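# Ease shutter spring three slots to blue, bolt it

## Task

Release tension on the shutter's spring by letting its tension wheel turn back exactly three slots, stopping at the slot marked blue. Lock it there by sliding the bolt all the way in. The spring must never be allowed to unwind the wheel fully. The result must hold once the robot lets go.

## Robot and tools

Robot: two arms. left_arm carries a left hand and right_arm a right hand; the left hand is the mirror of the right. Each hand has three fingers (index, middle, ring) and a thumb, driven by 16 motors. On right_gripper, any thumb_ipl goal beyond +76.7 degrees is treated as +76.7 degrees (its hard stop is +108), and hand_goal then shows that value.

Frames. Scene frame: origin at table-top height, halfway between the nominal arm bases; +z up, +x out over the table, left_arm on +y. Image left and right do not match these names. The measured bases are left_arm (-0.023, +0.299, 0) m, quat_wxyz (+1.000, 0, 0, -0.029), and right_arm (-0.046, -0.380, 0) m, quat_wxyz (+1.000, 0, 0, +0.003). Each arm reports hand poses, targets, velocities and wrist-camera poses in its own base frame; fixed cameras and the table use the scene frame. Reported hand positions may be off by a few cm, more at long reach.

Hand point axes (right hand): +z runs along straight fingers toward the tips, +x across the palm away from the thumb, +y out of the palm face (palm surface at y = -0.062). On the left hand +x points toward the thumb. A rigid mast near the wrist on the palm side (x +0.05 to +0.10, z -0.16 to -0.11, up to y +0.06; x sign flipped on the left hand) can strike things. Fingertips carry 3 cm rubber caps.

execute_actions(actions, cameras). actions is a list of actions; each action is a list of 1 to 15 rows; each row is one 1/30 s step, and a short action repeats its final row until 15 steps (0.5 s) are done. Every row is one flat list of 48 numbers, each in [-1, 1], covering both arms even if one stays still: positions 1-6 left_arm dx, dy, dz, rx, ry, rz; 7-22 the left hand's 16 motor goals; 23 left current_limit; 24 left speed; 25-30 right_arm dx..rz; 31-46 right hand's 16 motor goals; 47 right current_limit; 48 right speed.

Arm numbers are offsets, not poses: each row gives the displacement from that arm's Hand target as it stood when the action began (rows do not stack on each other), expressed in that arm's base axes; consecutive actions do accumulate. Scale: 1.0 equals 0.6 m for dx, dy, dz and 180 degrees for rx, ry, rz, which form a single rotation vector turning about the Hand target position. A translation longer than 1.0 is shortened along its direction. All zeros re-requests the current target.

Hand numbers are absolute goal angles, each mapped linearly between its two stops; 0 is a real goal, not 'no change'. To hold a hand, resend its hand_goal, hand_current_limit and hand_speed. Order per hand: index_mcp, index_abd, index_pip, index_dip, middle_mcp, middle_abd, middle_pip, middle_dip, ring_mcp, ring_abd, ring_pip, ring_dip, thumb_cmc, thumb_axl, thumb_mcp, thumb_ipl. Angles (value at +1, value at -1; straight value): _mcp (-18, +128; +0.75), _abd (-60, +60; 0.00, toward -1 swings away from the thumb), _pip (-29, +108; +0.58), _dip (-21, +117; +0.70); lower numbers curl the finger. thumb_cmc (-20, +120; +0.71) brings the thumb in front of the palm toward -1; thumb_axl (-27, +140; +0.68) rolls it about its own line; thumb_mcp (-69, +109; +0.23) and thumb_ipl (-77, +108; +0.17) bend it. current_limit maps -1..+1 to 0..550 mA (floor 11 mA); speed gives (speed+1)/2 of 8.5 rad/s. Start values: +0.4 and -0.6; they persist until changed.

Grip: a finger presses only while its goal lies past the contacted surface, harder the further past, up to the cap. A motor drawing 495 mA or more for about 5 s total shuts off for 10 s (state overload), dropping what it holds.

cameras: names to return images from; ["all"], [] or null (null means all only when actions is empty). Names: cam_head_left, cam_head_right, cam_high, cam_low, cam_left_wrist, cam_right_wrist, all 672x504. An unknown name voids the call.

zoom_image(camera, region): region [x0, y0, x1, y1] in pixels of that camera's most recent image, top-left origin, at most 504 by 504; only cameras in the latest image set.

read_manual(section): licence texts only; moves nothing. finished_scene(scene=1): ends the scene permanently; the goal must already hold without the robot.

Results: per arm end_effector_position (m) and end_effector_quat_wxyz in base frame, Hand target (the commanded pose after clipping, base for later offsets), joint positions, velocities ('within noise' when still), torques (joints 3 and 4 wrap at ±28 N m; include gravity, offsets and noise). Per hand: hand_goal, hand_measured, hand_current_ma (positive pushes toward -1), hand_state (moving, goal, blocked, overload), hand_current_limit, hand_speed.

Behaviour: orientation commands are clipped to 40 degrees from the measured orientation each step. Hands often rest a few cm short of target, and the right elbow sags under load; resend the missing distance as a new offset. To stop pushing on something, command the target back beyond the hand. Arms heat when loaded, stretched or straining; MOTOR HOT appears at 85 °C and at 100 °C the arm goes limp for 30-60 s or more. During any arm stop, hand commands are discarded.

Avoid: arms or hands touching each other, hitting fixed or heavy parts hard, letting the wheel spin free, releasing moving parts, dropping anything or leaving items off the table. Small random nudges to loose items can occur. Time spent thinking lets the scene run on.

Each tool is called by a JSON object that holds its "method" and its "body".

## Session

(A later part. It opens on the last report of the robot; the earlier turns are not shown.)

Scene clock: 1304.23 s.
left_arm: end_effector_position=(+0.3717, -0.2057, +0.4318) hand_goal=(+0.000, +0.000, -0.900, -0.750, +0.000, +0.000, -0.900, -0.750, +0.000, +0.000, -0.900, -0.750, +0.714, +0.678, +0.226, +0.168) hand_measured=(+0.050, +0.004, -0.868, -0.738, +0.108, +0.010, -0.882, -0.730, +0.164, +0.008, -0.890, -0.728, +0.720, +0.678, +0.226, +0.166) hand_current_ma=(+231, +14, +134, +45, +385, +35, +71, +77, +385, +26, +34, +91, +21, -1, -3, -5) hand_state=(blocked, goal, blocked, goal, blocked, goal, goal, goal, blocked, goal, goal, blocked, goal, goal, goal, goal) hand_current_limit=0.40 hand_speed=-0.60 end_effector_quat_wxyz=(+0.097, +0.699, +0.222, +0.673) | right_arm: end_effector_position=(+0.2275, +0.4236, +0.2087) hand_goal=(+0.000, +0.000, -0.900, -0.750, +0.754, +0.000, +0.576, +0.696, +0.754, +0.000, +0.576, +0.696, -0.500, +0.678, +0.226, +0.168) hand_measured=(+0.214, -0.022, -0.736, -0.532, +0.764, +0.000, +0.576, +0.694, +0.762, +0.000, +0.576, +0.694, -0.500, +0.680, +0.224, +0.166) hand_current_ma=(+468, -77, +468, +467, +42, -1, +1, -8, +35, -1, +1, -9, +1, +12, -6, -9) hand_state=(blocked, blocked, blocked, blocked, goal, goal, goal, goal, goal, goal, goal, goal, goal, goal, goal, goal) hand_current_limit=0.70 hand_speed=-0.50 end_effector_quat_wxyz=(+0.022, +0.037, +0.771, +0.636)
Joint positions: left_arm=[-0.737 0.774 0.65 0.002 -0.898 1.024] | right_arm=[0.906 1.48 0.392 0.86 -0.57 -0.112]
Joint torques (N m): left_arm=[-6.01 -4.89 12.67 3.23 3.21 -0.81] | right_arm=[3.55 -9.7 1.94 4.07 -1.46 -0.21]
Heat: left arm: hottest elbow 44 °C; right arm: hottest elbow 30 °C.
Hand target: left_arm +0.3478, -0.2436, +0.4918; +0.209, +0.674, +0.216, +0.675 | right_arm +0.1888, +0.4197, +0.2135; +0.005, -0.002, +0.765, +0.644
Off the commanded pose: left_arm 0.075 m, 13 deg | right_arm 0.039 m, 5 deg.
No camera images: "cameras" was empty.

{"method": "execute_actions", "body": {"actions": [[[0,0.03,-0.02,0,0,0,0.0,0,-0.9,-0.75,0.0,0,-0.9,-0.75,0.0,0,-0.9,-0.75,0.714,0.678,0.226,0.168,0.4,-0.6,0,0,0,0,0,0,0.0,0,-0.9,-0.75,0.754,0,0.576,0.696,0.754,0,0.576,0.696,-0.5,0.678,0.226,0.168,0.7,-0.5]],[[0,0.03,-0.02,0,0,0,0.0,0,-0.9,-0.75,0.0,0,-0.9,-0.75,0.0,0,-0.9,-0.75,0.714,0.678,0.226,0.168,0.4,-0.6,0,0,0,0,0,0,0.0,0,-0.9,-0.75,0.754,0,0.576,0.696,0.754,0,0.576,0.696,-0.5,0.678,0.226,0.168,0.7,-0.5]]], "cameras": ["cam_low"]}}

{"method": "zoom_image", "body": {"camera": "cam_low", "region": [200, 40, 350, 190]}}

Scene clock: 1310.87 s.
left_arm: end_effector_position=(+0.3714, -0.1877, +0.4266) hand_goal=(+0.000, +0.000, -0.900, -0.750, +0.000, +0.000, -0.900, -0.750, +0.000, +0.000, -0.900, -0.750, +0.714, +0.678, +0.226, +0.168) hand_measured=(+0.026, +0.002, -0.866, -0.730, +0.094, +0.008, -0.874, -0.726, +0.160, +0.018, -0.872, -0.728, +0.718, +0.678, +0.226, +0.166) hand_current_ma=(+113, +5, +139, +84, +385, +23, +103, +99, +385, +62, +114, +91, +17, -1, -3, -5) hand_state=(blocked, goal, blocked, blocked, blocked, goal, blocked, blocked, blocked, goal, blocked, blocked, goal, goal, goal, goal) hand_current_limit=0.40 hand_speed=-0.60 end_effector_quat_wxyz=(+0.140, +0.696, +0.230, +0.665) | right_arm: end_effector_position=(+0.2275, +0.4236, +0.2087) hand_goal=(+0.000, +0.000, -0.900, -0.750, +0.754, +0.000, +0.576, +0.696, +0.754, +0.000, +0.576, +0.696, -0.500, +0.678, +0.226, +0.168) hand_measured=(+0.214, -0.022, -0.736, -0.532, +0.764, +0.000, +0.576, +0.694, +0.762, +0.000, +0.576, +0.694, -0.500, +0.680, +0.224, +0.166) hand_current_ma=(+468, -77, +468, +467, +42, -1, +1, -8, +35, -1, +1, -9, +1, +12, -6, -9) hand_state=(blocked, blocked, blocked, blocked, goal, goal, goal, goal, goal, goal, goal, goal, goal, goal, goal, goal) hand_current_limit=0.70 hand_speed=-0.50 end_effector_quat_wxyz=(+0.022, +0.037, +0.771, +0.636)
Joint positions: left_arm=[-0.659 0.731 0.604 0.02 -0.769 0.97] | right_arm=[0.906 1.48 0.392 0.86 -0.57 -0.112]
Joint torques (N m): left_arm=[-4.78 -5.95 9.91 3.48 2.03 -0.3] | right_arm=[3.66 -9.76 1.95 4.04 -1.47 -0.21]
Heat: left arm: hottest elbow 44 °C; right arm: hottest elbow 30 °C.
Hand target: left_arm +0.3478, -0.2076, +0.4678; +0.209, +0.674, +0.216, +0.675 | right_arm +0.1888, +0.4197, +0.2135; +0.005, -0.002, +0.765, +0.644
Off the commanded pose: left_arm 0.052 m, 9 deg | right_arm 0.039 m, 5 deg.
Images, in order (width x height): cam_low 672x504.

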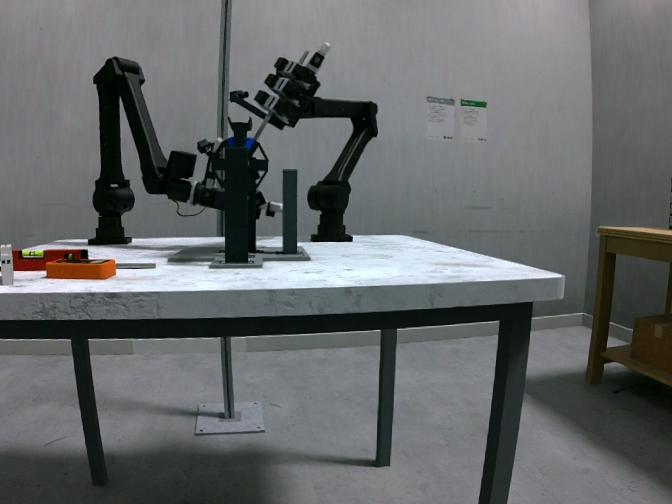

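Scaled by 3.360.

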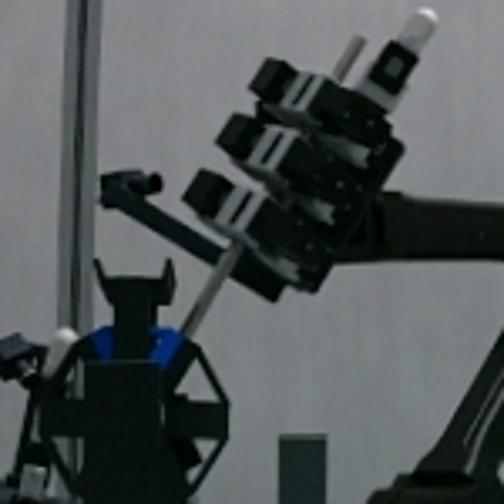

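{"method": "execute_actions", "body": {"actions": [[[-0.0017,0.0292,-0.0088,-0.0258,0,0,0.0,0,-0.9,-0.75,0.0,0,-0.9,-0.75,0.0,0,-0.9,-0.75,0.714,0.678,0.226,0.168,0.5,-0.6,0,0,0,0,0,0,0.0,0,-0.9,-0.75,0.754,0,0.576,0.696,0.754,0,0.576,0.696,-0.5,0.678,0.226,0.168,0.7,-0.5]],[[-0.0017,0.0292,-0.0088,-0.0258,0,0,0.0,0,-0.9,-0.75,0.0,0,-0.9,-0.75,0.0,0,-0.9,-0.75,0.714,0.678,0.226,0.168,0.5,-0.6,0,0,0,0,0,0,0.0,0,-0.9,-0.75,0.754,0,0.576,0.696,0.754,0,0.576,0.696,-0.5,0.678,0.226,0.168,0.7,-0.5]]], "cameras": ["cam_low","cam_head_left"]}}

{"method": "zoom_image", "body": {"camera": "cam_low", "region": [200, 40, 350, 190]}}

Scene clock: 1331.87 s.
left_arm: end_effector_position=(+0.3721, -0.1535, +0.4112) hand_goal=(+0.000, +0.000, -0.900, -0.750, +0.000, +0.000, -0.900, -0.750, +0.000, +0.000, -0.900, -0.750, +0.714, +0.678, +0.226, +0.168) hand_measured=(+0.034, +0.002, -0.872, -0.730, +0.092, +0.006, -0.874, -0.728, +0.150, +0.018, -0.872, -0.734, +0.718, +0.678, +0.226, +0.166) hand_current_ma=(+148, +8, +114, +84, +413, +20, +102, +90, +413, +58, +114, +62, +16, -1, -3, -5) hand_state=(blocked, goal, blocked, blocked, blocked, goal, blocked, blocked, blocked, goal, blocked, goal, goal, goal, goal, goal) hand_current_limit=0.50 hand_speed=-0.60 end_effector_quat_wxyz=(+0.192, +0.681, +0.289, +0.645) | right_arm: end_effector_position=(+0.2275, +0.4236, +0.2087) hand_goal=(+0.000, +0.000, -0.900, -0.750, +0.754, +0.000, +0.576, +0.696, +0.754, +0.000, +0.576, +0.696, -0.500, +0.678, +0.226, +0.168) hand_measured=(+0.214, -0.022, -0.736, -0.532, +0.764, +0.000, +0.576, +0.694, +0.762, +0.000, +0.576, +0.694, -0.500, +0.680, +0.224, +0.166) hand_current_ma=(+468, -77, +468, +467, +42, -1, +1, -8, +35, -1, +1, -9, +1, +12, -6, -9) hand_state=(blocked, blocked, blocked, blocked, goal, goal, goal, goal, goal, goal, goal, goal, goal, goal, goal, goal) hand_current_limit=0.70 hand_speed=-0.50 end_effector_quat_wxyz=(+0.022, +0.037, +0.771, +0.636)
Joint positions: left_arm=[-0.577 0.692 0.537 0.031 -0.686 0.802] | right_arm=[0.906 1.48 0.392 0.86 -0.57 -0.112]
Joint torques (N m): left_arm=[-4.42 -6.53 9.74 3.51 1.98 -0.2] | right_arm=[3.66 -9.7 1.95 4.07 -1.46 -0.2]
Heat: left arm: hottest elbow 43 °C; right arm: hottest elbow 29 °C.
Hand target: left_arm +0.3458, -0.1725, +0.4572; +0.263, +0.655, +0.270, +0.655 | right_arm +0.1888, +0.4197, +0.2135; +0.005, -0.002, +0.765, +0.644
Off the commanded pose: left_arm 0.056 m, 9 deg | right_arm 0.039 m, 5 deg.
Images, in order (width x height): cam_head_left 672x504, cam_low 672x504.

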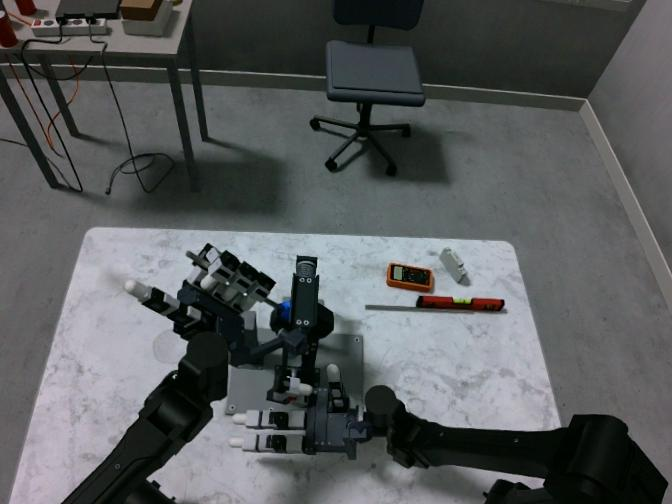

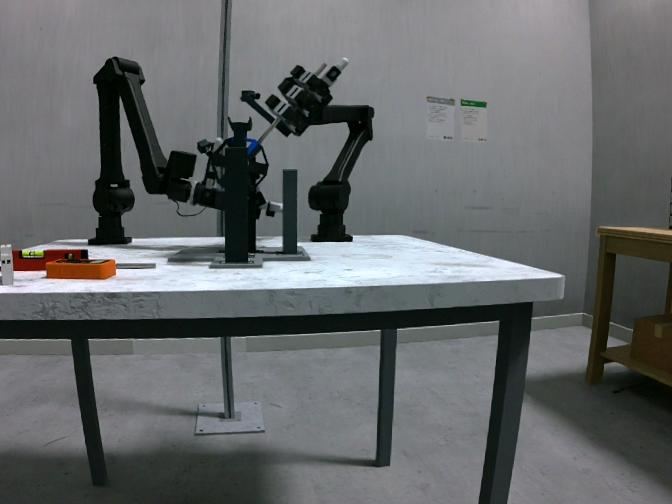

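Scaled by 3.360.

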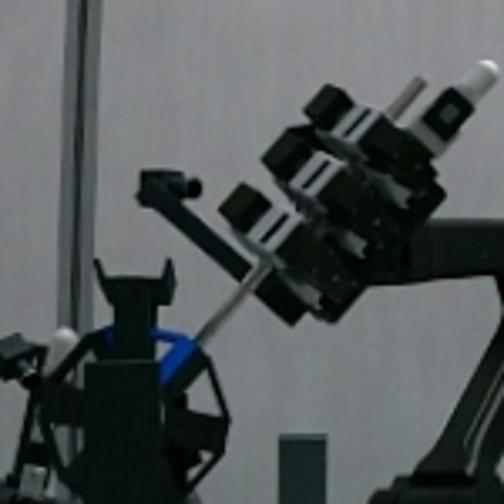

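{"method": "execute_actions", "body": {"actions": [[[-0.0017,0.0293,-0.0144,-0.0278,0,0,0.0,0,-0.9,-0.75,0.0,0,-0.9,-0.75,0.0,0,-0.9,-0.75,0.714,0.678,0.226,0.168,0.5,-0.6,0,0,0,0,0,0,0.0,0,-0.9,-0.75,0.754,0,0.576,0.696,0.754,0,0.576,0.696,-0.5,0.678,0.226,0.168,0.7,-0.5]],[[-0.0017,0.0293,-0.0144,-0.0278,0,0,0.0,0,-0.9,-0.75,0.0,0,-0.9,-0.75,0.0,0,-0.9,-0.75,0.714,0.678,0.226,0.168,0.5,-0.6,0,0,0,0,0,0,0.0,0,-0.9,-0.75,0.754,0,0.576,0.696,0.754,0,0.576,0.696,-0.5,0.678,0.226,0.168,0.7,-0.5]],[[-0.0015,0.0263,-0.0193,-0.0278,0,0,0.0,0,-0.9,-0.75,0.0,0,-0.9,-0.75,0.0,0,-0.9,-0.75,0.714,0.678,0.226,0.168,0.5,-0.6,0,0,0,0,0,0,0.0,0,-0.9,-0.75,0.754,0,0.576,0.696,0.754,0,0.576,0.696,-0.5,0.678,0.226,0.168,0.7,-0.5]],[[-0.0015,0.0263,-0.0193,-0.0278,0,0,0.0,0,-0.9,-0.75,0.0,0,-0.9,-0.75,0.0,0,-0.9,-0.75,0.714,0.678,0.226,0.168,0.5,-0.6,0,0,0,0,0,0,0.0,0,-0.9,-0.75,0.754,0,0.576,0.696,0.754,0,0.576,0.696,-0.5,0.678,0.226,0.168,0.7,-0.5]]], "cameras": ["cam_low","cam_head_left"]}}

{"method": "zoom_image", "body": {"camera": "cam_low", "region": [200, 60, 380, 240]}}

Scene clock: 1342.13 s.
left_arm: end_effector_position=(+0.3736, -0.0901, +0.3589) hand_goal=(+0.000, +0.000, -0.900, -0.750, +0.000, +0.000, -0.900, -0.750, +0.000, +0.000, -0.900, -0.750, +0.714, +0.678, +0.226, +0.168) hand_measured=(+0.058, +0.006, -0.882, -0.732, +0.104, +0.014, -0.880, -0.738, +0.150, +0.018, -0.870, -0.744, +0.720, +0.678, +0.226, +0.166) hand_current_ma=(+267, +21, +68, +69, +412, +47, +80, +50, +413, +58, +125, +21, +23, -1, -3, -5) hand_state=(blocked, goal, goal, goal, blocked, goal, blocked, goal, blocked, goal, blocked, goal, goal, goal, goal, goal) hand_current_limit=0.50 hand_speed=-0.60 end_effector_quat_wxyz=(+0.300, +0.638, +0.412, +0.577) | right_arm: end_effector_position=(+0.2275, +0.4236, +0.2087) hand_goal=(+0.000, +0.000, -0.900, -0.750, +0.754, +0.000, +0.576, +0.696, +0.754, +0.000, +0.576, +0.696, -0.500, +0.678, +0.226, +0.168) hand_measured=(+0.214, -0.022, -0.736, -0.532, +0.764, +0.000, +0.576, +0.694, +0.762, +0.000, +0.576, +0.694, -0.500, +0.680, +0.224, +0.166) hand_current_ma=(+467, -77, +467, +467, +42, -1, +1, -8, +35, -1, +1, -9, +1, +12, -6, -9) hand_state=(blocked, blocked, blocked, blocked, goal, goal, goal, goal, goal, goal, goal, goal, goal, goal, goal, goal) hand_current_limit=0.70 hand_speed=-0.50 end_effector_quat_wxyz=(+0.022, +0.037, +0.771, +0.636)
Joint positions: left_arm=[-0.423 0.663 0.391 0.095 -0.511 0.432] | right_arm=[0.906 1.48 0.392 0.86 -0.57 -0.112]
Joint torques (N m): left_arm=[-4.31 -9.99 9.07 4.29 1.28 0.05] | right_arm=[3.6 -9.76 1.95 4.05 -1.46 -0.21]
Heat: left arm: hottest elbow 42 °C; right arm: hottest elbow 29 °C.
Hand target: left_arm +0.3419, -0.1057, +0.4168; +0.373, +0.599, +0.380, +0.598 | right_arm +0.1888, +0.4197, +0.2135; +0.005, -0.002, +0.765, +0.644
Off the commanded pose: left_arm 0.068 m, 10 deg | right_arm 0.039 m, 5 deg.
Images, in order (width x height): cam_head_left 672x504, cam_low 672x504.

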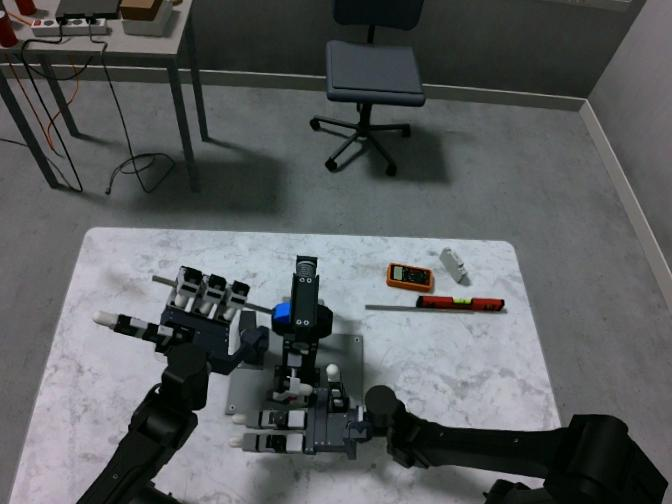

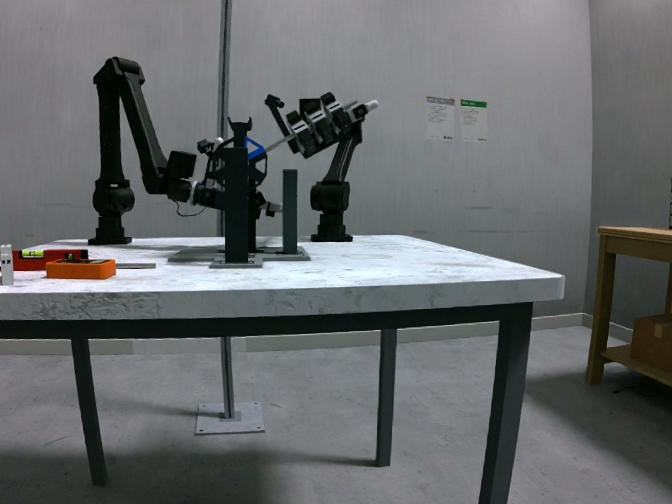

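Scaled by 2.800.

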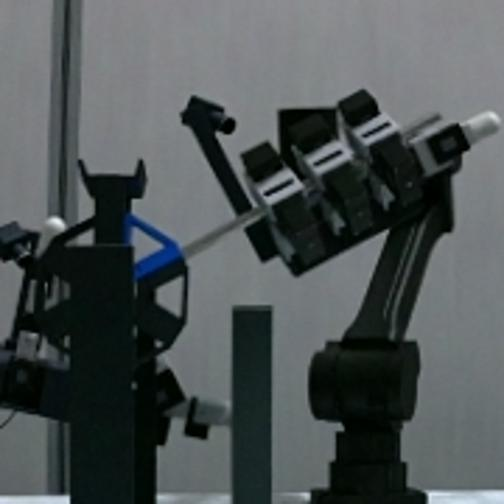

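{"method": "execute_actions", "body": {"actions": [[[-0.0013,0.0225,-0.0235,-0.0278,0,0,0.0,0,-0.9,-0.75,0.0,0,-0.9,-0.75,0.0,0,-0.9,-0.75,0.714,0.678,0.226,0.168,0.5,-0.6,0,0,0,0,0,0,0.0,0,-0.9,-0.75,0.754,0,0.576,0.696,0.754,0,0.576,0.696,-0.5,0.678,0.226,0.168,0.7,-0.5]],[[-0.0013,0.0225,-0.0235,-0.0278,0,0,0.0,0,-0.9,-0.75,0.0,0,-0.9,-0.75,0.0,0,-0.9,-0.75,0.714,0.678,0.226,0.168,0.5,-0.6,0,0,0,0,0,0,0.0,0,-0.9,-0.75,0.754,0,0.576,0.696,0.754,0,0.576,0.696,-0.5,0.678,0.226,0.168,0.7,-0.5]],[[-0.001,0.0182,-0.0271,-0.0278,0,0,0.0,0,-0.9,-0.75,0.0,0,-0.9,-0.75,0.0,0,-0.9,-0.75,0.714,0.678,0.226,0.168,0.5,-0.6,0,0,0,0,0,0,0.0,0,-0.9,-0.75,0.754,0,0.576,0.696,0.754,0,0.576,0.696,-0.5,0.678,0.226,0.168,0.7,-0.5]]], "cameras": ["cam_low","cam_head_left","cam_left_wrist"]}}

{"method": "zoom_image", "body": {"camera": "cam_low", "region": [200, 60, 380, 240]}}

Scene clock: 1350.77 s.
left_arm: end_effector_position=(+0.3679, -0.0621, +0.3194) hand_goal=(+0.000, +0.000, -0.900, -0.750, +0.000, +0.000, -0.900, -0.750, +0.000, +0.000, -0.900, -0.750, +0.714, +0.678, +0.226, +0.168) hand_measured=(+0.212, +0.016, -0.880, -0.738, +0.262, +0.018, -0.872, -0.744, +0.306, +0.022, -0.854, -0.748, +0.720, +0.678, +0.226, +0.166) hand_current_ma=(+413, +54, +78, +49, +412, +60, +115, +24, +413, +73, +192, +8, +25, -1, -3, -5) hand_state=(blocked, goal, goal, goal, blocked, goal, blocked, goal, blocked, blocked, blocked, goal, goal, goal, goal, goal) hand_current_limit=0.50 hand_speed=-0.60 end_effector_quat_wxyz=(+0.374, +0.597, +0.478, +0.525) | right_arm: end_effector_position=(+0.2275, +0.4236, +0.2087) hand_goal=(+0.000, +0.000, -0.900, -0.750, +0.754, +0.000, +0.576, +0.696, +0.754, +0.000, +0.576, +0.696, -0.500, +0.678, +0.226, +0.168) hand_measured=(+0.214, -0.022, -0.736, -0.532, +0.764, +0.000, +0.576, +0.694, +0.762, +0.000, +0.576, +0.694, -0.500, +0.680, +0.224, +0.166) hand_current_ma=(+468, -77, +467, +467, +42, -1, +1, -8, +35, -1, +1, -9, +1, +12, -6, -9) hand_state=(blocked, blocked, blocked, blocked, goal, goal, goal, goal, goal, goal, goal, goal, goal, goal, goal, goal) hand_current_limit=0.70 hand_speed=-0.50 end_effector_quat_wxyz=(+0.022, +0.037, +0.771, +0.636)
Joint positions: left_arm=[-0.37 0.678 0.288 0.205 -0.42 0.201] | right_arm=[0.906 1.48 0.392 0.86 -0.57 -0.112]
Joint torques (N m): left_arm=[-3.49 -9.23 8.02 5.15 0.39 -0.22] | right_arm=[3.6 -9.7 1.96 4.07 -1.46 -0.21]
Heat: left arm: hottest elbow 42 °C; right arm: hottest elbow 29 °C.
Hand target: left_arm +0.3398, -0.0678, +0.3724; +0.448, +0.545, +0.455, +0.543 | right_arm +0.1888, +0.4197, +0.2135; +0.005, -0.002, +0.765, +0.644
Off the commanded pose: left_arm 0.060 m, 11 deg | right_arm 0.039 m, 5 deg.
Images, in order (width x height): cam_head_left 672x504, cam_low 672x504, cam_left_wrist 672x504.

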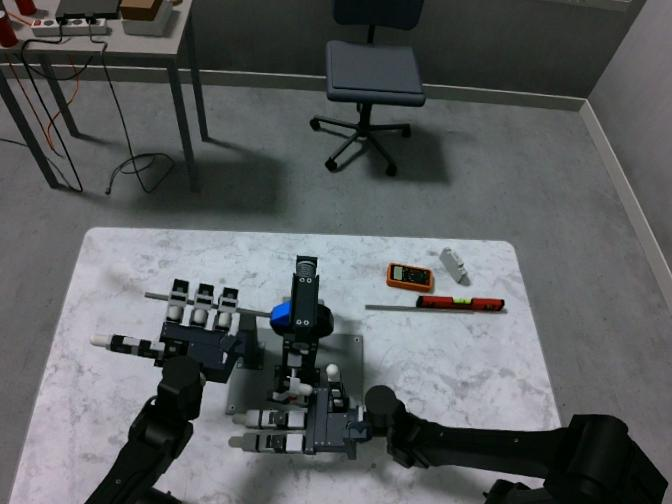

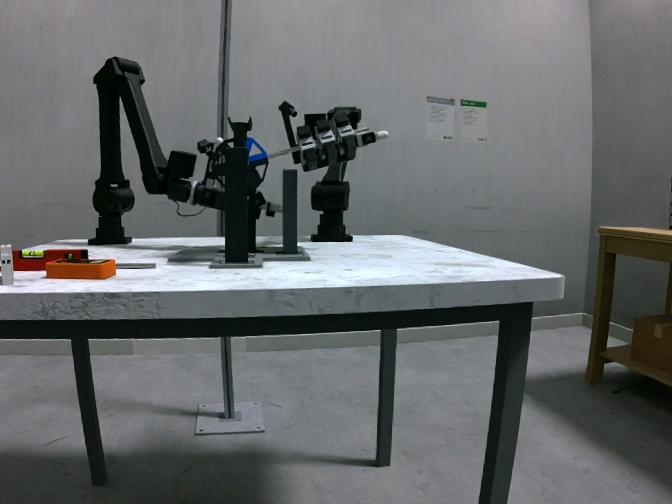

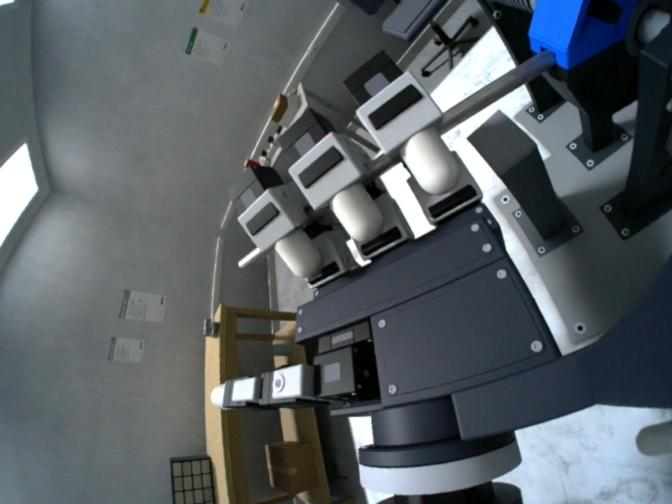

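Scaled by 2.800.

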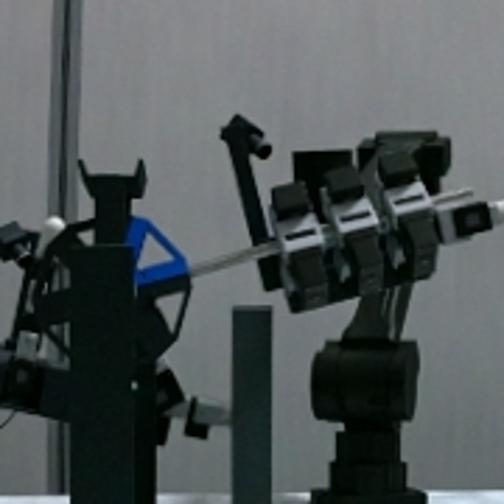

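{"method": "execute_actions", "body": {"actions": [[[-0.0007,0.0115,-0.0195,-0.0195,0,0,0.0,0,-0.9,-0.75,0.0,0,-0.9,-0.75,0.0,0,-0.9,-0.75,0.714,0.678,0.226,0.168,0.5,-0.6,0.03,0,0,0,0,0,0.0,0,-0.9,-0.75,0.754,0,0.576,0.696,0.754,0,0.576,0.696,-0.5,0.678,0.226,0.168,0.7,-0.5]],[[-0.0007,0.0115,-0.0195,-0.0195,0,0,0.0,0,-0.9,-0.75,0.0,0,-0.9,-0.75,0.0,0,-0.9,-0.75,0.714,0.678,0.226,0.168,0.5,-0.6,0.025,0,0,0,0,0,0.0,0,-0.9,-0.75,0.754,0,0.576,0.696,0.754,0,0.576,0.696,-0.5,0.678,0.226,0.168,0.7,-0.5]]], "cameras": ["cam_low","cam_right_wrist"]}}

{"method": "zoom_image", "body": {"camera": "cam_low", "region": [200, 60, 380, 240]}}

{"method": "zoom_image", "body": {"camera": "cam_right_wrist", "region": [280, 100, 520, 340]}}

Scene clock: 1359.70 s.
left_arm: end_effector_position=(+0.3655, -0.0526, +0.3006) hand_goal=(+0.000, +0.000, -0.900, -0.750, +0.000, +0.000, -0.900, -0.750, +0.000, +0.000, -0.900, -0.750, +0.714, +0.678, +0.226, +0.168) hand_measured=(+0.284, +0.014, -0.872, -0.744, +0.334, +0.018, -0.868, -0.746, +0.378, +0.020, -0.854, -0.748, +0.720, +0.678, +0.226, +0.166) hand_current_ma=(+413, +48, +118, +23, +413, +58, +134, +15, +413, +69, +192, +8, +25, -1, -3, -5) hand_state=(blocked, goal, blocked, goal, blocked, goal, blocked, goal, blocked, blocked, blocked, goal, goal, goal, goal, goal) hand_current_limit=0.50 hand_speed=-0.60 end_effector_quat_wxyz=(+0.405, +0.574, +0.505, +0.501) | right_arm: end_effector_position=(+0.2277, +0.4221, +0.2088) hand_goal=(+0.000, +0.000, -0.900, -0.750, +0.754, +0.000, +0.576, +0.696, +0.754, +0.000, +0.576, +0.696, -0.500, +0.678, +0.226, +0.168) hand_measured=(+0.214, +0.012, -0.736, -0.532, +0.764, +0.000, +0.576, +0.694, +0.762, +0.000, +0.576, +0.694, -0.500, +0.680, +0.224, +0.166) hand_current_ma=(+468, +38, +467, +467, +42, -1, +1, -8, +35, -1, +1, -9, +1, +12, -6, -9) hand_state=(blocked, goal, blocked, blocked, goal, goal, goal, goal, goal, goal, goal, goal, goal, goal, goal, goal) hand_current_limit=0.70 hand_speed=-0.50 end_effector_quat_wxyz=(+0.007, +0.015, +0.769, +0.639)
Joint positions: left_arm=[-0.361 0.707 0.244 0.279 -0.397 0.097] | right_arm=[0.874 1.494 0.403 0.859 -0.652 -0.135]
Joint torques (N m): left_arm=[-3.02 -9.17 7.05 5.41 0.18 -0.39] | right_arm=[-0.32 -8.18 4.75 2.73 -1.36 -0.2]
Heat: left arm: hottest elbow 42 °C; right arm: hottest elbow 29 °C.
Hand target: left_arm +0.3389, -0.0541, +0.3491; +0.481, +0.517, +0.487, +0.514 | right_arm +0.2218, +0.4196, +0.2135; +0.005, -0.002, +0.765, +0.644
Off the commanded pose: left_arm 0.055 m, 11 deg | right_arm 0.008 m, 2 deg.
Images, in order (width x height): cam_low 672x504, cam_right_wrist 672x504.

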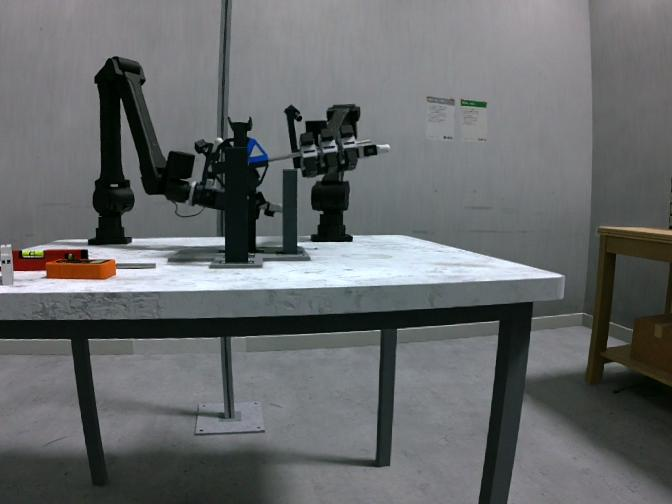

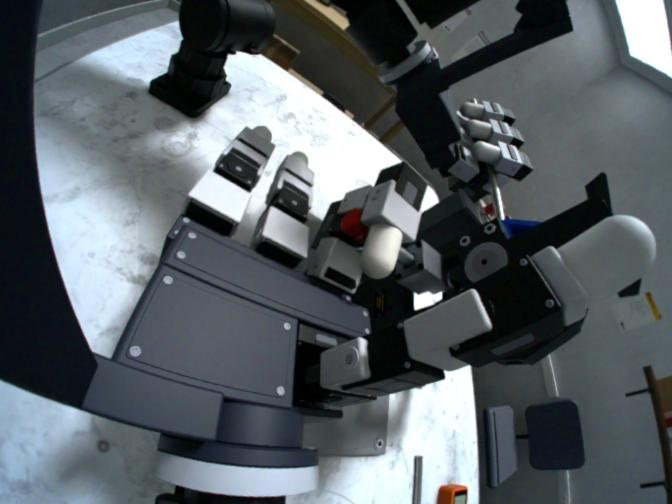

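Scaled by 2.800.

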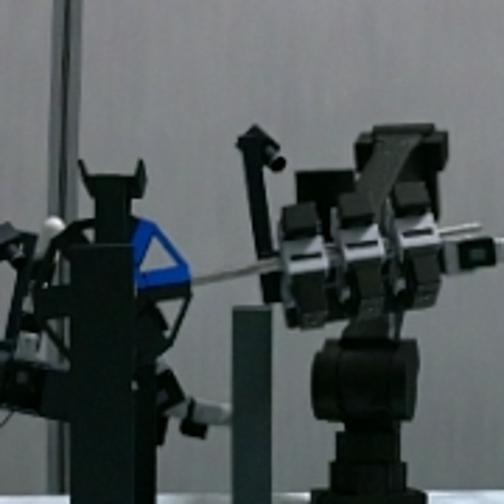

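Scaled by 2.100 from the camera's 672x504 image, which has a finer 960x720 frame.

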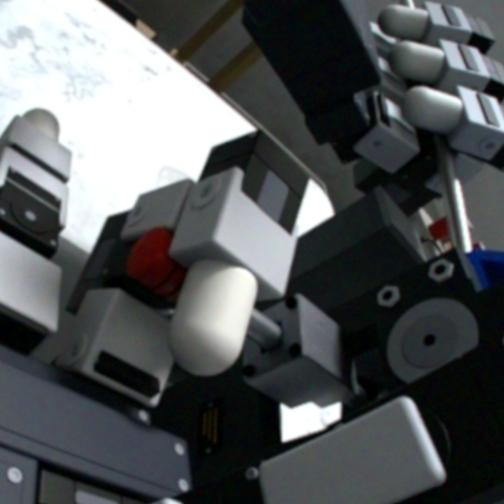

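{"method": "execute_actions", "body": {"actions": [[[0,0,0,0,0,0,0.0,0,-0.9,-0.75,0.0,0,-0.9,-0.75,0.0,0,-0.9,-0.75,0.714,0.678,0.226,0.168,0.5,-0.6,0.03,0,0,0,0,0,0.0,0,-0.9,-0.75,0.754,0,0.576,0.696,0.754,0,0.576,0.696,-0.5,0.678,0.226,0.168,0.7,-0.5]],[[-0.0004,0.006,-0.01,-0.01,0,0,0.0,0,-0.9,-0.75,0.0,0,-0.9,-0.75,0.0,0,-0.9,-0.75,0.714,0.678,0.226,0.168,0.5,-0.6,0.015,0,0,0,0,0,0.0,0,-0.9,-0.75,0.754,0,0.576,0.696,0.754,0,0.576,0.696,-0.5,0.678,0.226,0.168,0.7,-0.5]]], "cameras": []}}

Scene clock: 1368.67 s.
left_arm: end_effector_position=(+0.3650, -0.0505, +0.2959) hand_goal=(+0.000, +0.000, -0.900, -0.750, +0.000, +0.000, -0.900, -0.750, +0.000, +0.000, -0.900, -0.750, +0.714, +0.678, +0.226, +0.168) hand_measured=(+0.300, +0.014, -0.868, -0.744, +0.350, +0.018, -0.866, -0.746, +0.396, +0.020, -0.854, -0.748, +0.720, +0.678, +0.226, +0.166) hand_current_ma=(+413, +47, +128, +19, +412, +58, +139, +14, +413, +68, +192, +8, +25, -1, -3, -5) hand_state=(blocked, goal, blocked, goal, blocked, goal, blocked, goal, blocked, goal, blocked, goal, goal, goal, goal, goal) hand_current_limit=0.50 hand_speed=-0.60 end_effector_quat_wxyz=(+0.413, +0.568, +0.512, +0.495) | right_arm: end_effector_position=(+0.2290, +0.4206, +0.2084) hand_goal=(+0.000, +0.000, -0.900, -0.750, +0.754, +0.000, +0.576, +0.696, +0.754, +0.000, +0.576, +0.696, -0.500, +0.678, +0.226, +0.168) hand_measured=(+0.214, +0.048, -0.736, -0.530, +0.764, +0.000, +0.576, +0.694, +0.762, +0.000, +0.576, +0.694, -0.500, +0.680, +0.224, +0.166) hand_current_ma=(+467, +182, +467, +468, +42, -1, +1, -8, +35, -1, +1, -9, +1, +12, -6, -9) hand_state=(blocked, blocked, blocked, blocked, goal, goal, goal, goal, goal, goal, goal, goal, goal, goal, goal, goal) hand_current_limit=0.70 hand_speed=-0.50 end_effector_quat_wxyz=(-0.002, -0.015, +0.768, +0.641)
Joint positions: left_arm=[-0.359 0.717 0.233 0.299 -0.391 0.072] | right_arm=[0.837 1.513 0.421 0.848 -0.741 -0.183]
Joint torques (N m): left_arm=[-3.31 -9 6.79 5.63 0.11 -0.37] | right_arm=[-2.37 -7.12 6.82 1.94 -0.44 0.06]
Heat: left arm: hottest elbow 42 °C; right arm: hottest elbow 29 °C.
Hand target: left_arm +0.3387, -0.0505, +0.3431; +0.489, +0.509, +0.495, +0.507 | right_arm +0.2487, +0.4198, +0.2137; +0.005, -0.002, +0.765, +0.644
Off the commanded pose: left_arm 0.054 m, 11 deg | right_arm 0.021 m, 2 deg.
No camera images: "cameras" was empty.

{"method": "execute_actions", "body": {"actions": [[[-0.0002,0.0025,-0.0062,-0.0056,0,0,0.0,0,-0.9,-0.75,0.0,0,-0.9,-0.75,0.0,0,-0.9,-0.75,0.714,0.678,0.226,0.168,0.5,-0.6,0,0,0,0,0,0,0.0,0,-0.9,-0.75,0.754,0,0.576,0.696,0.754,0,0.576,0.696,-0.5,0.678,0.226,0.168,0.7,-0.5]],[[-0.0002,0.0025,-0.0062,-0.0056,0,0,0.0,0,-0.9,-0.75,0.0,0,-0.9,-0.75,0.0,0,-0.9,-0.75,0.714,0.678,0.226,0.168,0.5,-0.6,0,0,0,0,0,0,0.0,0,-0.9,-0.75,0.754,0,0.576,0.696,0.754,0,0.576,0.696,-0.5,0.678,0.226,0.168,0.7,-0.5]],[[-0.0002,0.0025,-0.0062,-0.0056,0,0,0.0,0,-0.9,-0.75,0.0,0,-0.9,-0.75,0.0,0,-0.9,-0.75,0.714,0.678,0.226,0.168,0.5,-0.6,0,0,0,0,0,0,0.0,0,-0.9,-0.75,0.754,0,0.576,0.696,0.754,0,0.576,0.696,-0.5,0.678,0.226,0.168,0.7,-0.5]]], "cameras": ["cam_low"]}}

{"method": "zoom_image", "body": {"camera": "cam_low", "region": [200, 60, 380, 240]}}

Scene clock: 1378.73 s.
left_arm: end_effector_position=(+0.3641, -0.0470, +0.2870) hand_goal=(+0.000, +0.000, -0.900, -0.750, +0.000, +0.000, -0.900, -0.750, +0.000, +0.000, -0.900, -0.750, +0.714, +0.678, +0.226, +0.168) hand_measured=(+0.324, +0.012, -0.864, -0.748, +0.374, +0.016, -0.864, -0.748, +0.420, +0.018, -0.854, -0.748, +0.720, +0.678, +0.226, +0.166) hand_current_ma=(+413, +42, +153, +9, +413, +51, +152, +10, +413, +60, +192, +8, +25, -1, -3, -5) hand_state=(blocked, goal, blocked, goal, blocked, goal, blocked, goal, blocked, goal, blocked, goal, goal, goal, goal, goal) hand_current_limit=0.50 hand_speed=-0.60 end_effector_quat_wxyz=(+0.425, +0.558, +0.523, +0.485) | right_arm: end_effector_position=(+0.2290, +0.4206, +0.2084) hand_goal=(+0.000, +0.000, -0.900, -0.750, +0.754, +0.000, +0.576, +0.696, +0.754, +0.000, +0.576, +0.696, -0.500, +0.678, +0.226, +0.168) hand_measured=(+0.214, +0.048, -0.736, -0.530, +0.764, +0.000, +0.576, +0.694, +0.762, +0.000, +0.576, +0.694, -0.500, +0.680, +0.224, +0.166) hand_current_ma=(+468, +182, +468, +467, +42, -1, +1, -8, +35, -1, +1, -9, +1, +12, -6, -9) hand_state=(blocked, blocked, blocked, blocked, goal, goal, goal, goal, goal, goal, goal, goal, goal, goal, goal, goal) hand_current_limit=0.70 hand_speed=-0.50 end_effector_quat_wxyz=(-0.002, -0.015, +0.768, +0.641)
Joint positions: left_arm=[-0.359 0.739 0.215 0.341 -0.387 0.028] | right_arm=[0.837 1.513 0.421 0.848 -0.741 -0.183]
Joint torques (N m): left_arm=[-2.49 -9.41 6.45 5.72 0.02 -0.47] | right_arm=[-2.37 -7.18 6.82 1.95 -0.44 0.06]
Heat: left arm: hottest elbow 41 °C; right arm: hottest elbow 29 °C.
Hand target: left_arm +0.3383, -0.0459, +0.3319; +0.502, +0.496, +0.508, +0.494 | right_arm +0.2487, +0.4198, +0.2137; +0.005, -0.002, +0.765, +0.644
Off the commanded pose: left_arm 0.052 m, 11 deg | right_arm 0.020 m, 2 deg.
Images, in order (width x height): cam_low 672x504.

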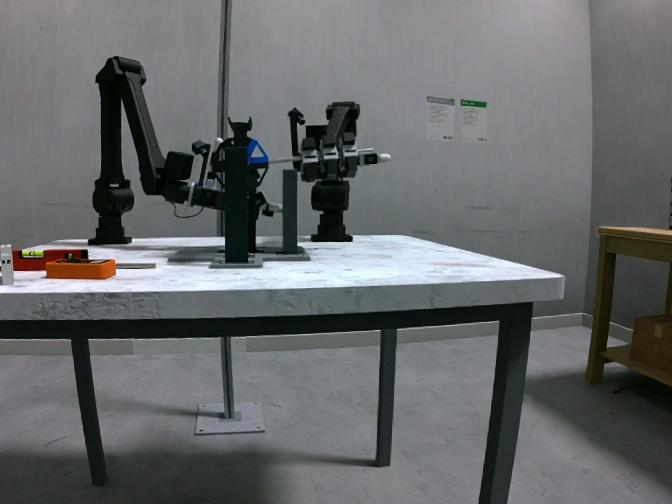

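Scaled by 2.800.

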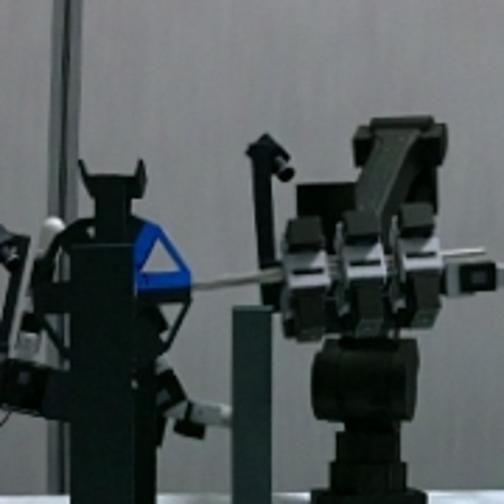

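{"method": "execute_actions", "body": {"actions": [[[-0.0002,0.002,-0.0063,-0.0056,0,0,0.0,0,-0.9,-0.75,0.0,0,-0.9,-0.75,0.0,0,-0.9,-0.75,0.714,0.678,0.226,0.168,0.5,-0.6,0,0,0,0,0,0,0.0,0,-0.9,-0.75,0.754,0,0.576,0.696,0.754,0,0.576,0.696,-0.5,0.678,0.226,0.168,0.7,-0.5]],[[-0.0002,0.002,-0.0063,-0.0056,0,0,0.0,0,-0.9,-0.75,0.0,0,-0.9,-0.75,0.0,0,-0.9,-0.75,0.714,0.678,0.226,0.168,0.5,-0.6,0,0,0,0,0,0,0.0,0,-0.9,-0.75,0.754,0,0.576,0.696,0.754,0,0.576,0.696,-0.5,0.678,0.226,0.168,0.7,-0.5]]], "cameras": []}}

{"method": "execute_actions", "body": {"actions": [[[-0.0001,0.002,-0.0063,-0.0056,0,0,0.0,0,-0.9,-0.75,0.0,0,-0.9,-0.75,0.0,0,-0.9,-0.75,0.714,0.678,0.226,0.168,0.5,-0.6,0,0,0,0,0,0,0.0,0,-0.9,-0.75,0.754,0,0.576,0.696,0.754,0,0.576,0.696,-0.5,0.678,0.226,0.168,0.7,-0.5]]], "cameras": ["cam_low"]}}

{"method": "zoom_image", "body": {"camera": "cam_low", "region": [200, 60, 380, 240]}}

Scene clock: 1388.70 s.
left_arm: end_effector_position=(+0.3637, -0.0447, +0.2809) hand_goal=(+0.000, +0.000, -0.900, -0.750, +0.000, +0.000, -0.900, -0.750, +0.000, +0.000, -0.900, -0.750, +0.714, +0.678, +0.226, +0.168) hand_measured=(+0.336, +0.012, -0.860, -0.748, +0.386, +0.014, -0.862, -0.748, +0.430, +0.016, -0.854, -0.748, +0.720, +0.678, +0.226, +0.166) hand_current_ma=(+413, +38, +170, +9, +413, +46, +157, +9, +413, +56, +192, +8, +25, -1, -3, -5) hand_state=(blocked, goal, blocked, goal, blocked, goal, blocked, goal, blocked, goal, blocked, goal, goal, goal, goal, goal) hand_current_limit=0.50 hand_speed=-0.60 end_effector_quat_wxyz=(+0.432, +0.550, +0.531, +0.478) | right_arm: end_effector_position=(+0.2290, +0.4206, +0.2084) hand_goal=(+0.000, +0.000, -0.900, -0.750, +0.754, +0.000, +0.576, +0.696, +0.754, +0.000, +0.576, +0.696, -0.500, +0.678, +0.226, +0.168) hand_measured=(+0.214, +0.048, -0.736, -0.530, +0.764, +0.000, +0.576, +0.694, +0.762, +0.000, +0.576, +0.694, -0.500, +0.680, +0.224, +0.166) hand_current_ma=(+468, +182, +467, +467, +42, -1, +1, -8, +35, -1, +1, -9, +1, +12, -6, -9) hand_state=(blocked, blocked, blocked, blocked, goal, goal, goal, goal, goal, goal, goal, goal, goal, goal, goal, goal) hand_current_limit=0.70 hand_speed=-0.50 end_effector_quat_wxyz=(-0.002, -0.015, +0.768, +0.641)
Joint positions: left_arm=[-0.359 0.758 0.203 0.371 -0.385 -0.002] | right_arm=[0.837 1.513 0.421 0.848 -0.741 -0.183]
Joint torques (N m): left_arm=[-3.25 -9.35 6.19 5.79 -0.13 -0.53] | right_arm=[-2.37 -7.18 6.8 1.95 -0.44 0.06]
Heat: left arm: hottest elbow 41 °C; right arm: hottest elbow 29 °C.
Hand target: left_arm +0.3381, -0.0436, +0.3243; +0.510, +0.487, +0.517, +0.485 | right_arm +0.2487, +0.4198, +0.2137; +0.005, -0.002, +0.765, +0.644
Off the commanded pose: left_arm 0.050 m, 12 deg | right_arm 0.020 m, 2 deg.
No camera images: "cameras" was empty.

Scene clock: 1389.40 s.
left_arm: end_effector_position=(+0.3636, -0.0437, +0.2779) hand_goal=(+0.000, +0.000, -0.900, -0.750, +0.000, +0.000, -0.900, -0.750, +0.000, +0.000, -0.900, -0.750, +0.714, +0.678, +0.226, +0.168) hand_measured=(+0.340, +0.012, -0.858, -0.748, +0.388, +0.014, -0.862, -0.748, +0.434, +0.016, -0.854, -0.748, +0.720, +0.678, +0.226, +0.166) hand_current_ma=(+413, +37, +175, +9, +413, +44, +158, +9, +413, +55, +191, +8, +25, -1, -3, -5) hand_state=(blocked, goal, blocked, goal, blocked, goal, blocked, goal, blocked, goal, blocked, goal, goal, goal, goal, goal) hand_current_limit=0.50 hand_speed=-0.60 end_effector_quat_wxyz=(+0.436, +0.547, +0.534, +0.474) | right_arm: end_effector_position=(+0.2290, +0.4206, +0.2084) hand_goal=(+0.000, +0.000, -0.900, -0.750, +0.754, +0.000, +0.576, +0.696, +0.754, +0.000, +0.576, +0.696, -0.500, +0.678, +0.226, +0.168) hand_measured=(+0.214, +0.048, -0.736, -0.530, +0.764, +0.000, +0.576, +0.694, +0.762, +0.000, +0.576, +0.694, -0.500, +0.680, +0.224, +0.166) hand_current_ma=(+467, +182, +467, +467, +42, -1, +1, -8, +35, -1, +1, -9, +1, +12, -6, -9) hand_state=(blocked, blocked, blocked, blocked, goal, goal, goal, goal, goal, goal, goal, goal, goal, goal, goal, goal) hand_current_limit=0.70 hand_speed=-0.50 end_effector_quat_wxyz=(-0.002, -0.015, +0.768, +0.641)
Joint positions: left_arm=[-0.359 0.768 0.197 0.387 -0.384 -0.016] | right_arm=[0.837 1.513 0.421 0.848 -0.741 -0.183]
Joint torques (N m): left_arm=[-2.84 -9 6.11 5.89 -0.24 -0.58] | right_arm=[-2.37 -7.18 6.82 1.95 -0.44 0.06]
Heat: left arm: hottest elbow 41 °C; right arm: hottest elbow 29 °C.
Hand target: left_arm +0.3380, -0.0423, +0.3205; +0.515, +0.483, +0.521, +0.480 | right_arm +0.2487, +0.4198, +0.2137; +0.005, -0.002, +0.765, +0.644
Off the commanded pose: left_arm 0.050 m, 12 deg | right_arm 0.020 m, 2 deg.
Images, in order (width x height): cam_low 672x504.

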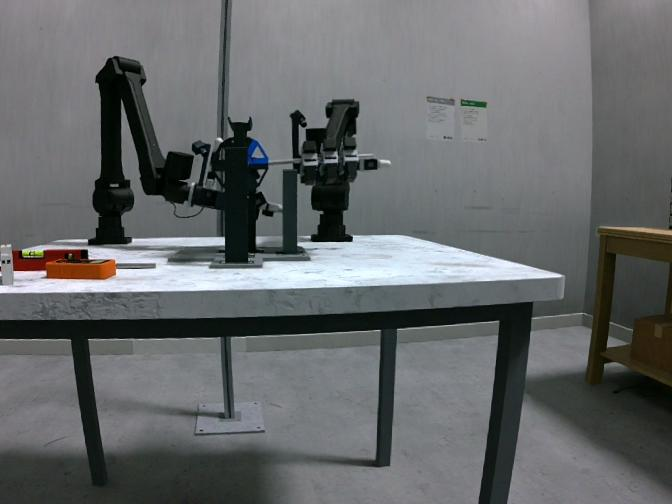

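Scaled by 2.800.

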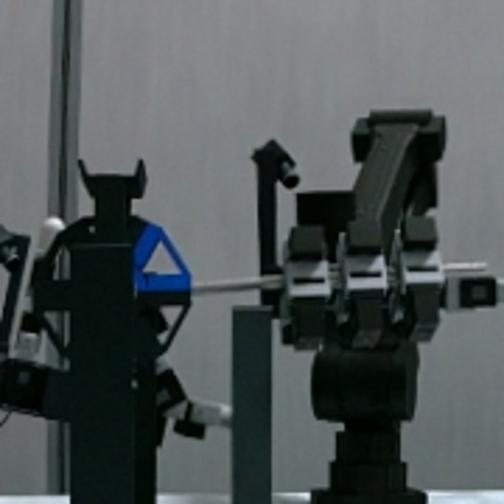

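{"method": "execute_actions", "body": {"actions": [[[-0.0001,0.001,-0.0045,-0.004,0,0,0.0,0,-0.9,-0.75,0.0,0,-0.9,-0.75,0.0,0,-0.9,-0.75,0.714,0.678,0.226,0.168,0.5,-0.6,0,0,0,0,0,0,0.0,0,-0.9,-0.75,0.754,0,0.576,0.696,0.754,0,0.576,0.696,-0.5,0.678,0.226,0.168,0.7,-0.5]]], "cameras": []}}

{"method": "execute_actions", "body": {"actions": [[[-0.0001,0.001,-0.0045,-0.004,0,0,0.0,0,-0.9,-0.75,0.0,0,-0.9,-0.75,0.0,0,-0.9,-0.75,0.714,0.678,0.226,0.168,0.5,-0.6,0,0,0,0,0,0,0.0,0,-0.9,-0.75,0.754,0,0.576,0.696,0.754,0,0.576,0.696,-0.5,0.678,0.226,0.168,0.7,-0.5]]], "cameras": ["cam_right_wrist"]}}

{"method": "zoom_image", "body": {"camera": "cam_right_wrist", "region": [280, 100, 520, 340]}}

Scene clock: 1395.10 s.
left_arm: end_effector_position=(+0.3636, -0.0431, +0.2757) hand_goal=(+0.000, +0.000, -0.900, -0.750, +0.000, +0.000, -0.900, -0.750, +0.000, +0.000, -0.900, -0.750, +0.714, +0.678, +0.226, +0.168) hand_measured=(+0.342, +0.012, -0.858, -0.748, +0.390, +0.014, -0.862, -0.748, +0.436, +0.016, -0.856, -0.748, +0.720, +0.678, +0.226, +0.166) hand_current_ma=(+413, +36, +179, +9, +413, +43, +159, +9, +413, +51, +186, +8, +25, -1, -3, -5) hand_state=(blocked, goal, blocked, goal, blocked, goal, blocked, goal, blocked, goal, blocked, goal, goal, goal, goal, goal) hand_current_limit=0.50 hand_speed=-0.60 end_effector_quat_wxyz=(+0.439, +0.544, +0.537, +0.472) | right_arm: end_effector_position=(+0.2290, +0.4206, +0.2084) hand_goal=(+0.000, +0.000, -0.900, -0.750, +0.754, +0.000, +0.576, +0.696, +0.754, +0.000, +0.576, +0.696, -0.500, +0.678, +0.226, +0.168) hand_measured=(+0.214, +0.048, -0.736, -0.530, +0.764, +0.000, +0.576, +0.694, +0.762, +0.000, +0.576, +0.694, -0.500, +0.680, +0.224, +0.166) hand_current_ma=(+467, +182, +467, +467, +42, -1, +1, -8, +35, -1, +1, -9, +1, +12, -6, -9) hand_state=(blocked, blocked, blocked, blocked, goal, goal, goal, goal, goal, goal, goal, goal, goal, goal, goal, goal) hand_current_limit=0.70 hand_speed=-0.50 end_effector_quat_wxyz=(-0.002, -0.015, +0.768, +0.641)
Joint positions: left_arm=[-0.359 0.776 0.193 0.399 -0.383 -0.026] | right_arm=[0.837 1.513 0.421 0.848 -0.741 -0.183]
Joint torques (N m): left_arm=[-3.25 -8.94 5.96 5.72 -0.32 -0.59] | right_arm=[-2.43 -7.18 6.8 1.94 -0.44 0.06]
Heat: left arm: hottest elbow 40 °C; right arm: hottest elbow 30 °C.
Hand target: left_arm +0.3380, -0.0418, +0.3178; +0.518, +0.480, +0.524, +0.477 | right_arm +0.2487, +0.4198, +0.2137; +0.005, -0.002, +0.765, +0.644
Off the commanded pose: left_arm 0.049 m, 12 deg | right_arm 0.020 m, 2 deg.
No camera images: "cameras" was empty.

Scene clock: 1395.80 s.
left_arm: end_effector_position=(+0.3636, -0.0424, +0.2735) hand_goal=(+0.000, +0.000, -0.900, -0.750, +0.000, +0.000, -0.900, -0.750, +0.000, +0.000, -0.900, -0.750, +0.714, +0.678, +0.226, +0.168) hand_measured=(+0.344, +0.010, -0.856, -0.748, +0.392, +0.012, -0.862, -0.748, +0.438, +0.014, -0.856, -0.748, +0.720, +0.678, +0.226, +0.166) hand_current_ma=(+413, +34, +183, +9, +413, +42, +159, +9, +412, +50, +184, +8, +25, -1, -3, -5) hand_state=(blocked, goal, blocked, goal, blocked, goal, blocked, goal, blocked, goal, blocked, goal, goal, goal, goal, goal) hand_current_limit=0.50 hand_speed=-0.60 end_effector_quat_wxyz=(+0.442, +0.542, +0.539, +0.469) | right_arm: end_effector_position=(+0.2290, +0.4206, +0.2084) hand_goal=(+0.000, +0.000, -0.900, -0.750, +0.754, +0.000, +0.576, +0.696, +0.754, +0.000, +0.576, +0.696, -0.500, +0.678, +0.226, +0.168) hand_measured=(+0.214, +0.048, -0.736, -0.530, +0.764, +0.000, +0.576, +0.694, +0.762, +0.000, +0.576, +0.694, -0.500, +0.680, +0.224, +0.166) hand_current_ma=(+467, +182, +468, +467, +42, -1, +1, -8, +35, -1, +1, -9, +1, +12, -6, -9) hand_state=(blocked, blocked, blocked, blocked, goal, goal, goal, goal, goal, goal, goal, goal, goal, goal, goal, goal) hand_current_limit=0.70 hand_speed=-0.50 end_effector_quat_wxyz=(-0.002, -0.015, +0.768, +0.641)
Joint positions: left_arm=[-0.359 0.784 0.19 0.411 -0.382 -0.036] | right_arm=[0.837 1.513 0.421 0.848 -0.741 -0.183]
Joint torques (N m): left_arm=[-3.02 -8.94 5.89 5.93 -0.38 -0.62] | right_arm=[-2.32 -7.18 6.82 1.95 -0.44 0.06]
Heat: left arm: hottest elbow 40 °C; right arm: hottest elbow 30 °C.
Hand target: left_arm +0.3380, -0.0412, +0.3151; +0.521, +0.476, +0.527, +0.473 | right_arm +0.2487, +0.4198, +0.2137; +0.005, -0.002, +0.765, +0.644
Off the commanded pose: left_arm 0.049 m, 12 deg | right_arm 0.020 m, 2 deg.
Images, in order (width x height): cam_right_wrist 672x504.

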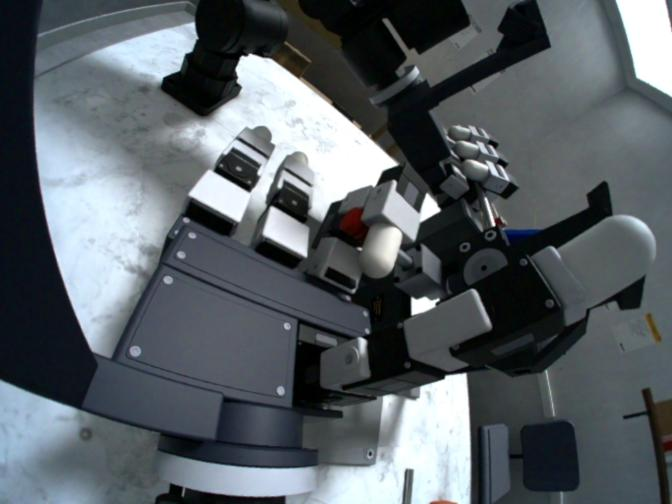

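Scaled by 2.100 from the camera's 672x504 image, which has a finer 960x720 frame.

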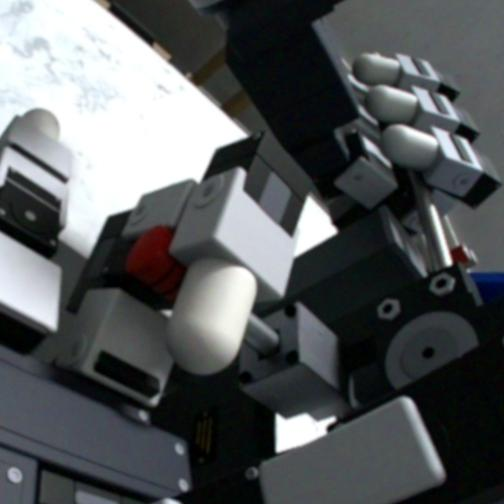

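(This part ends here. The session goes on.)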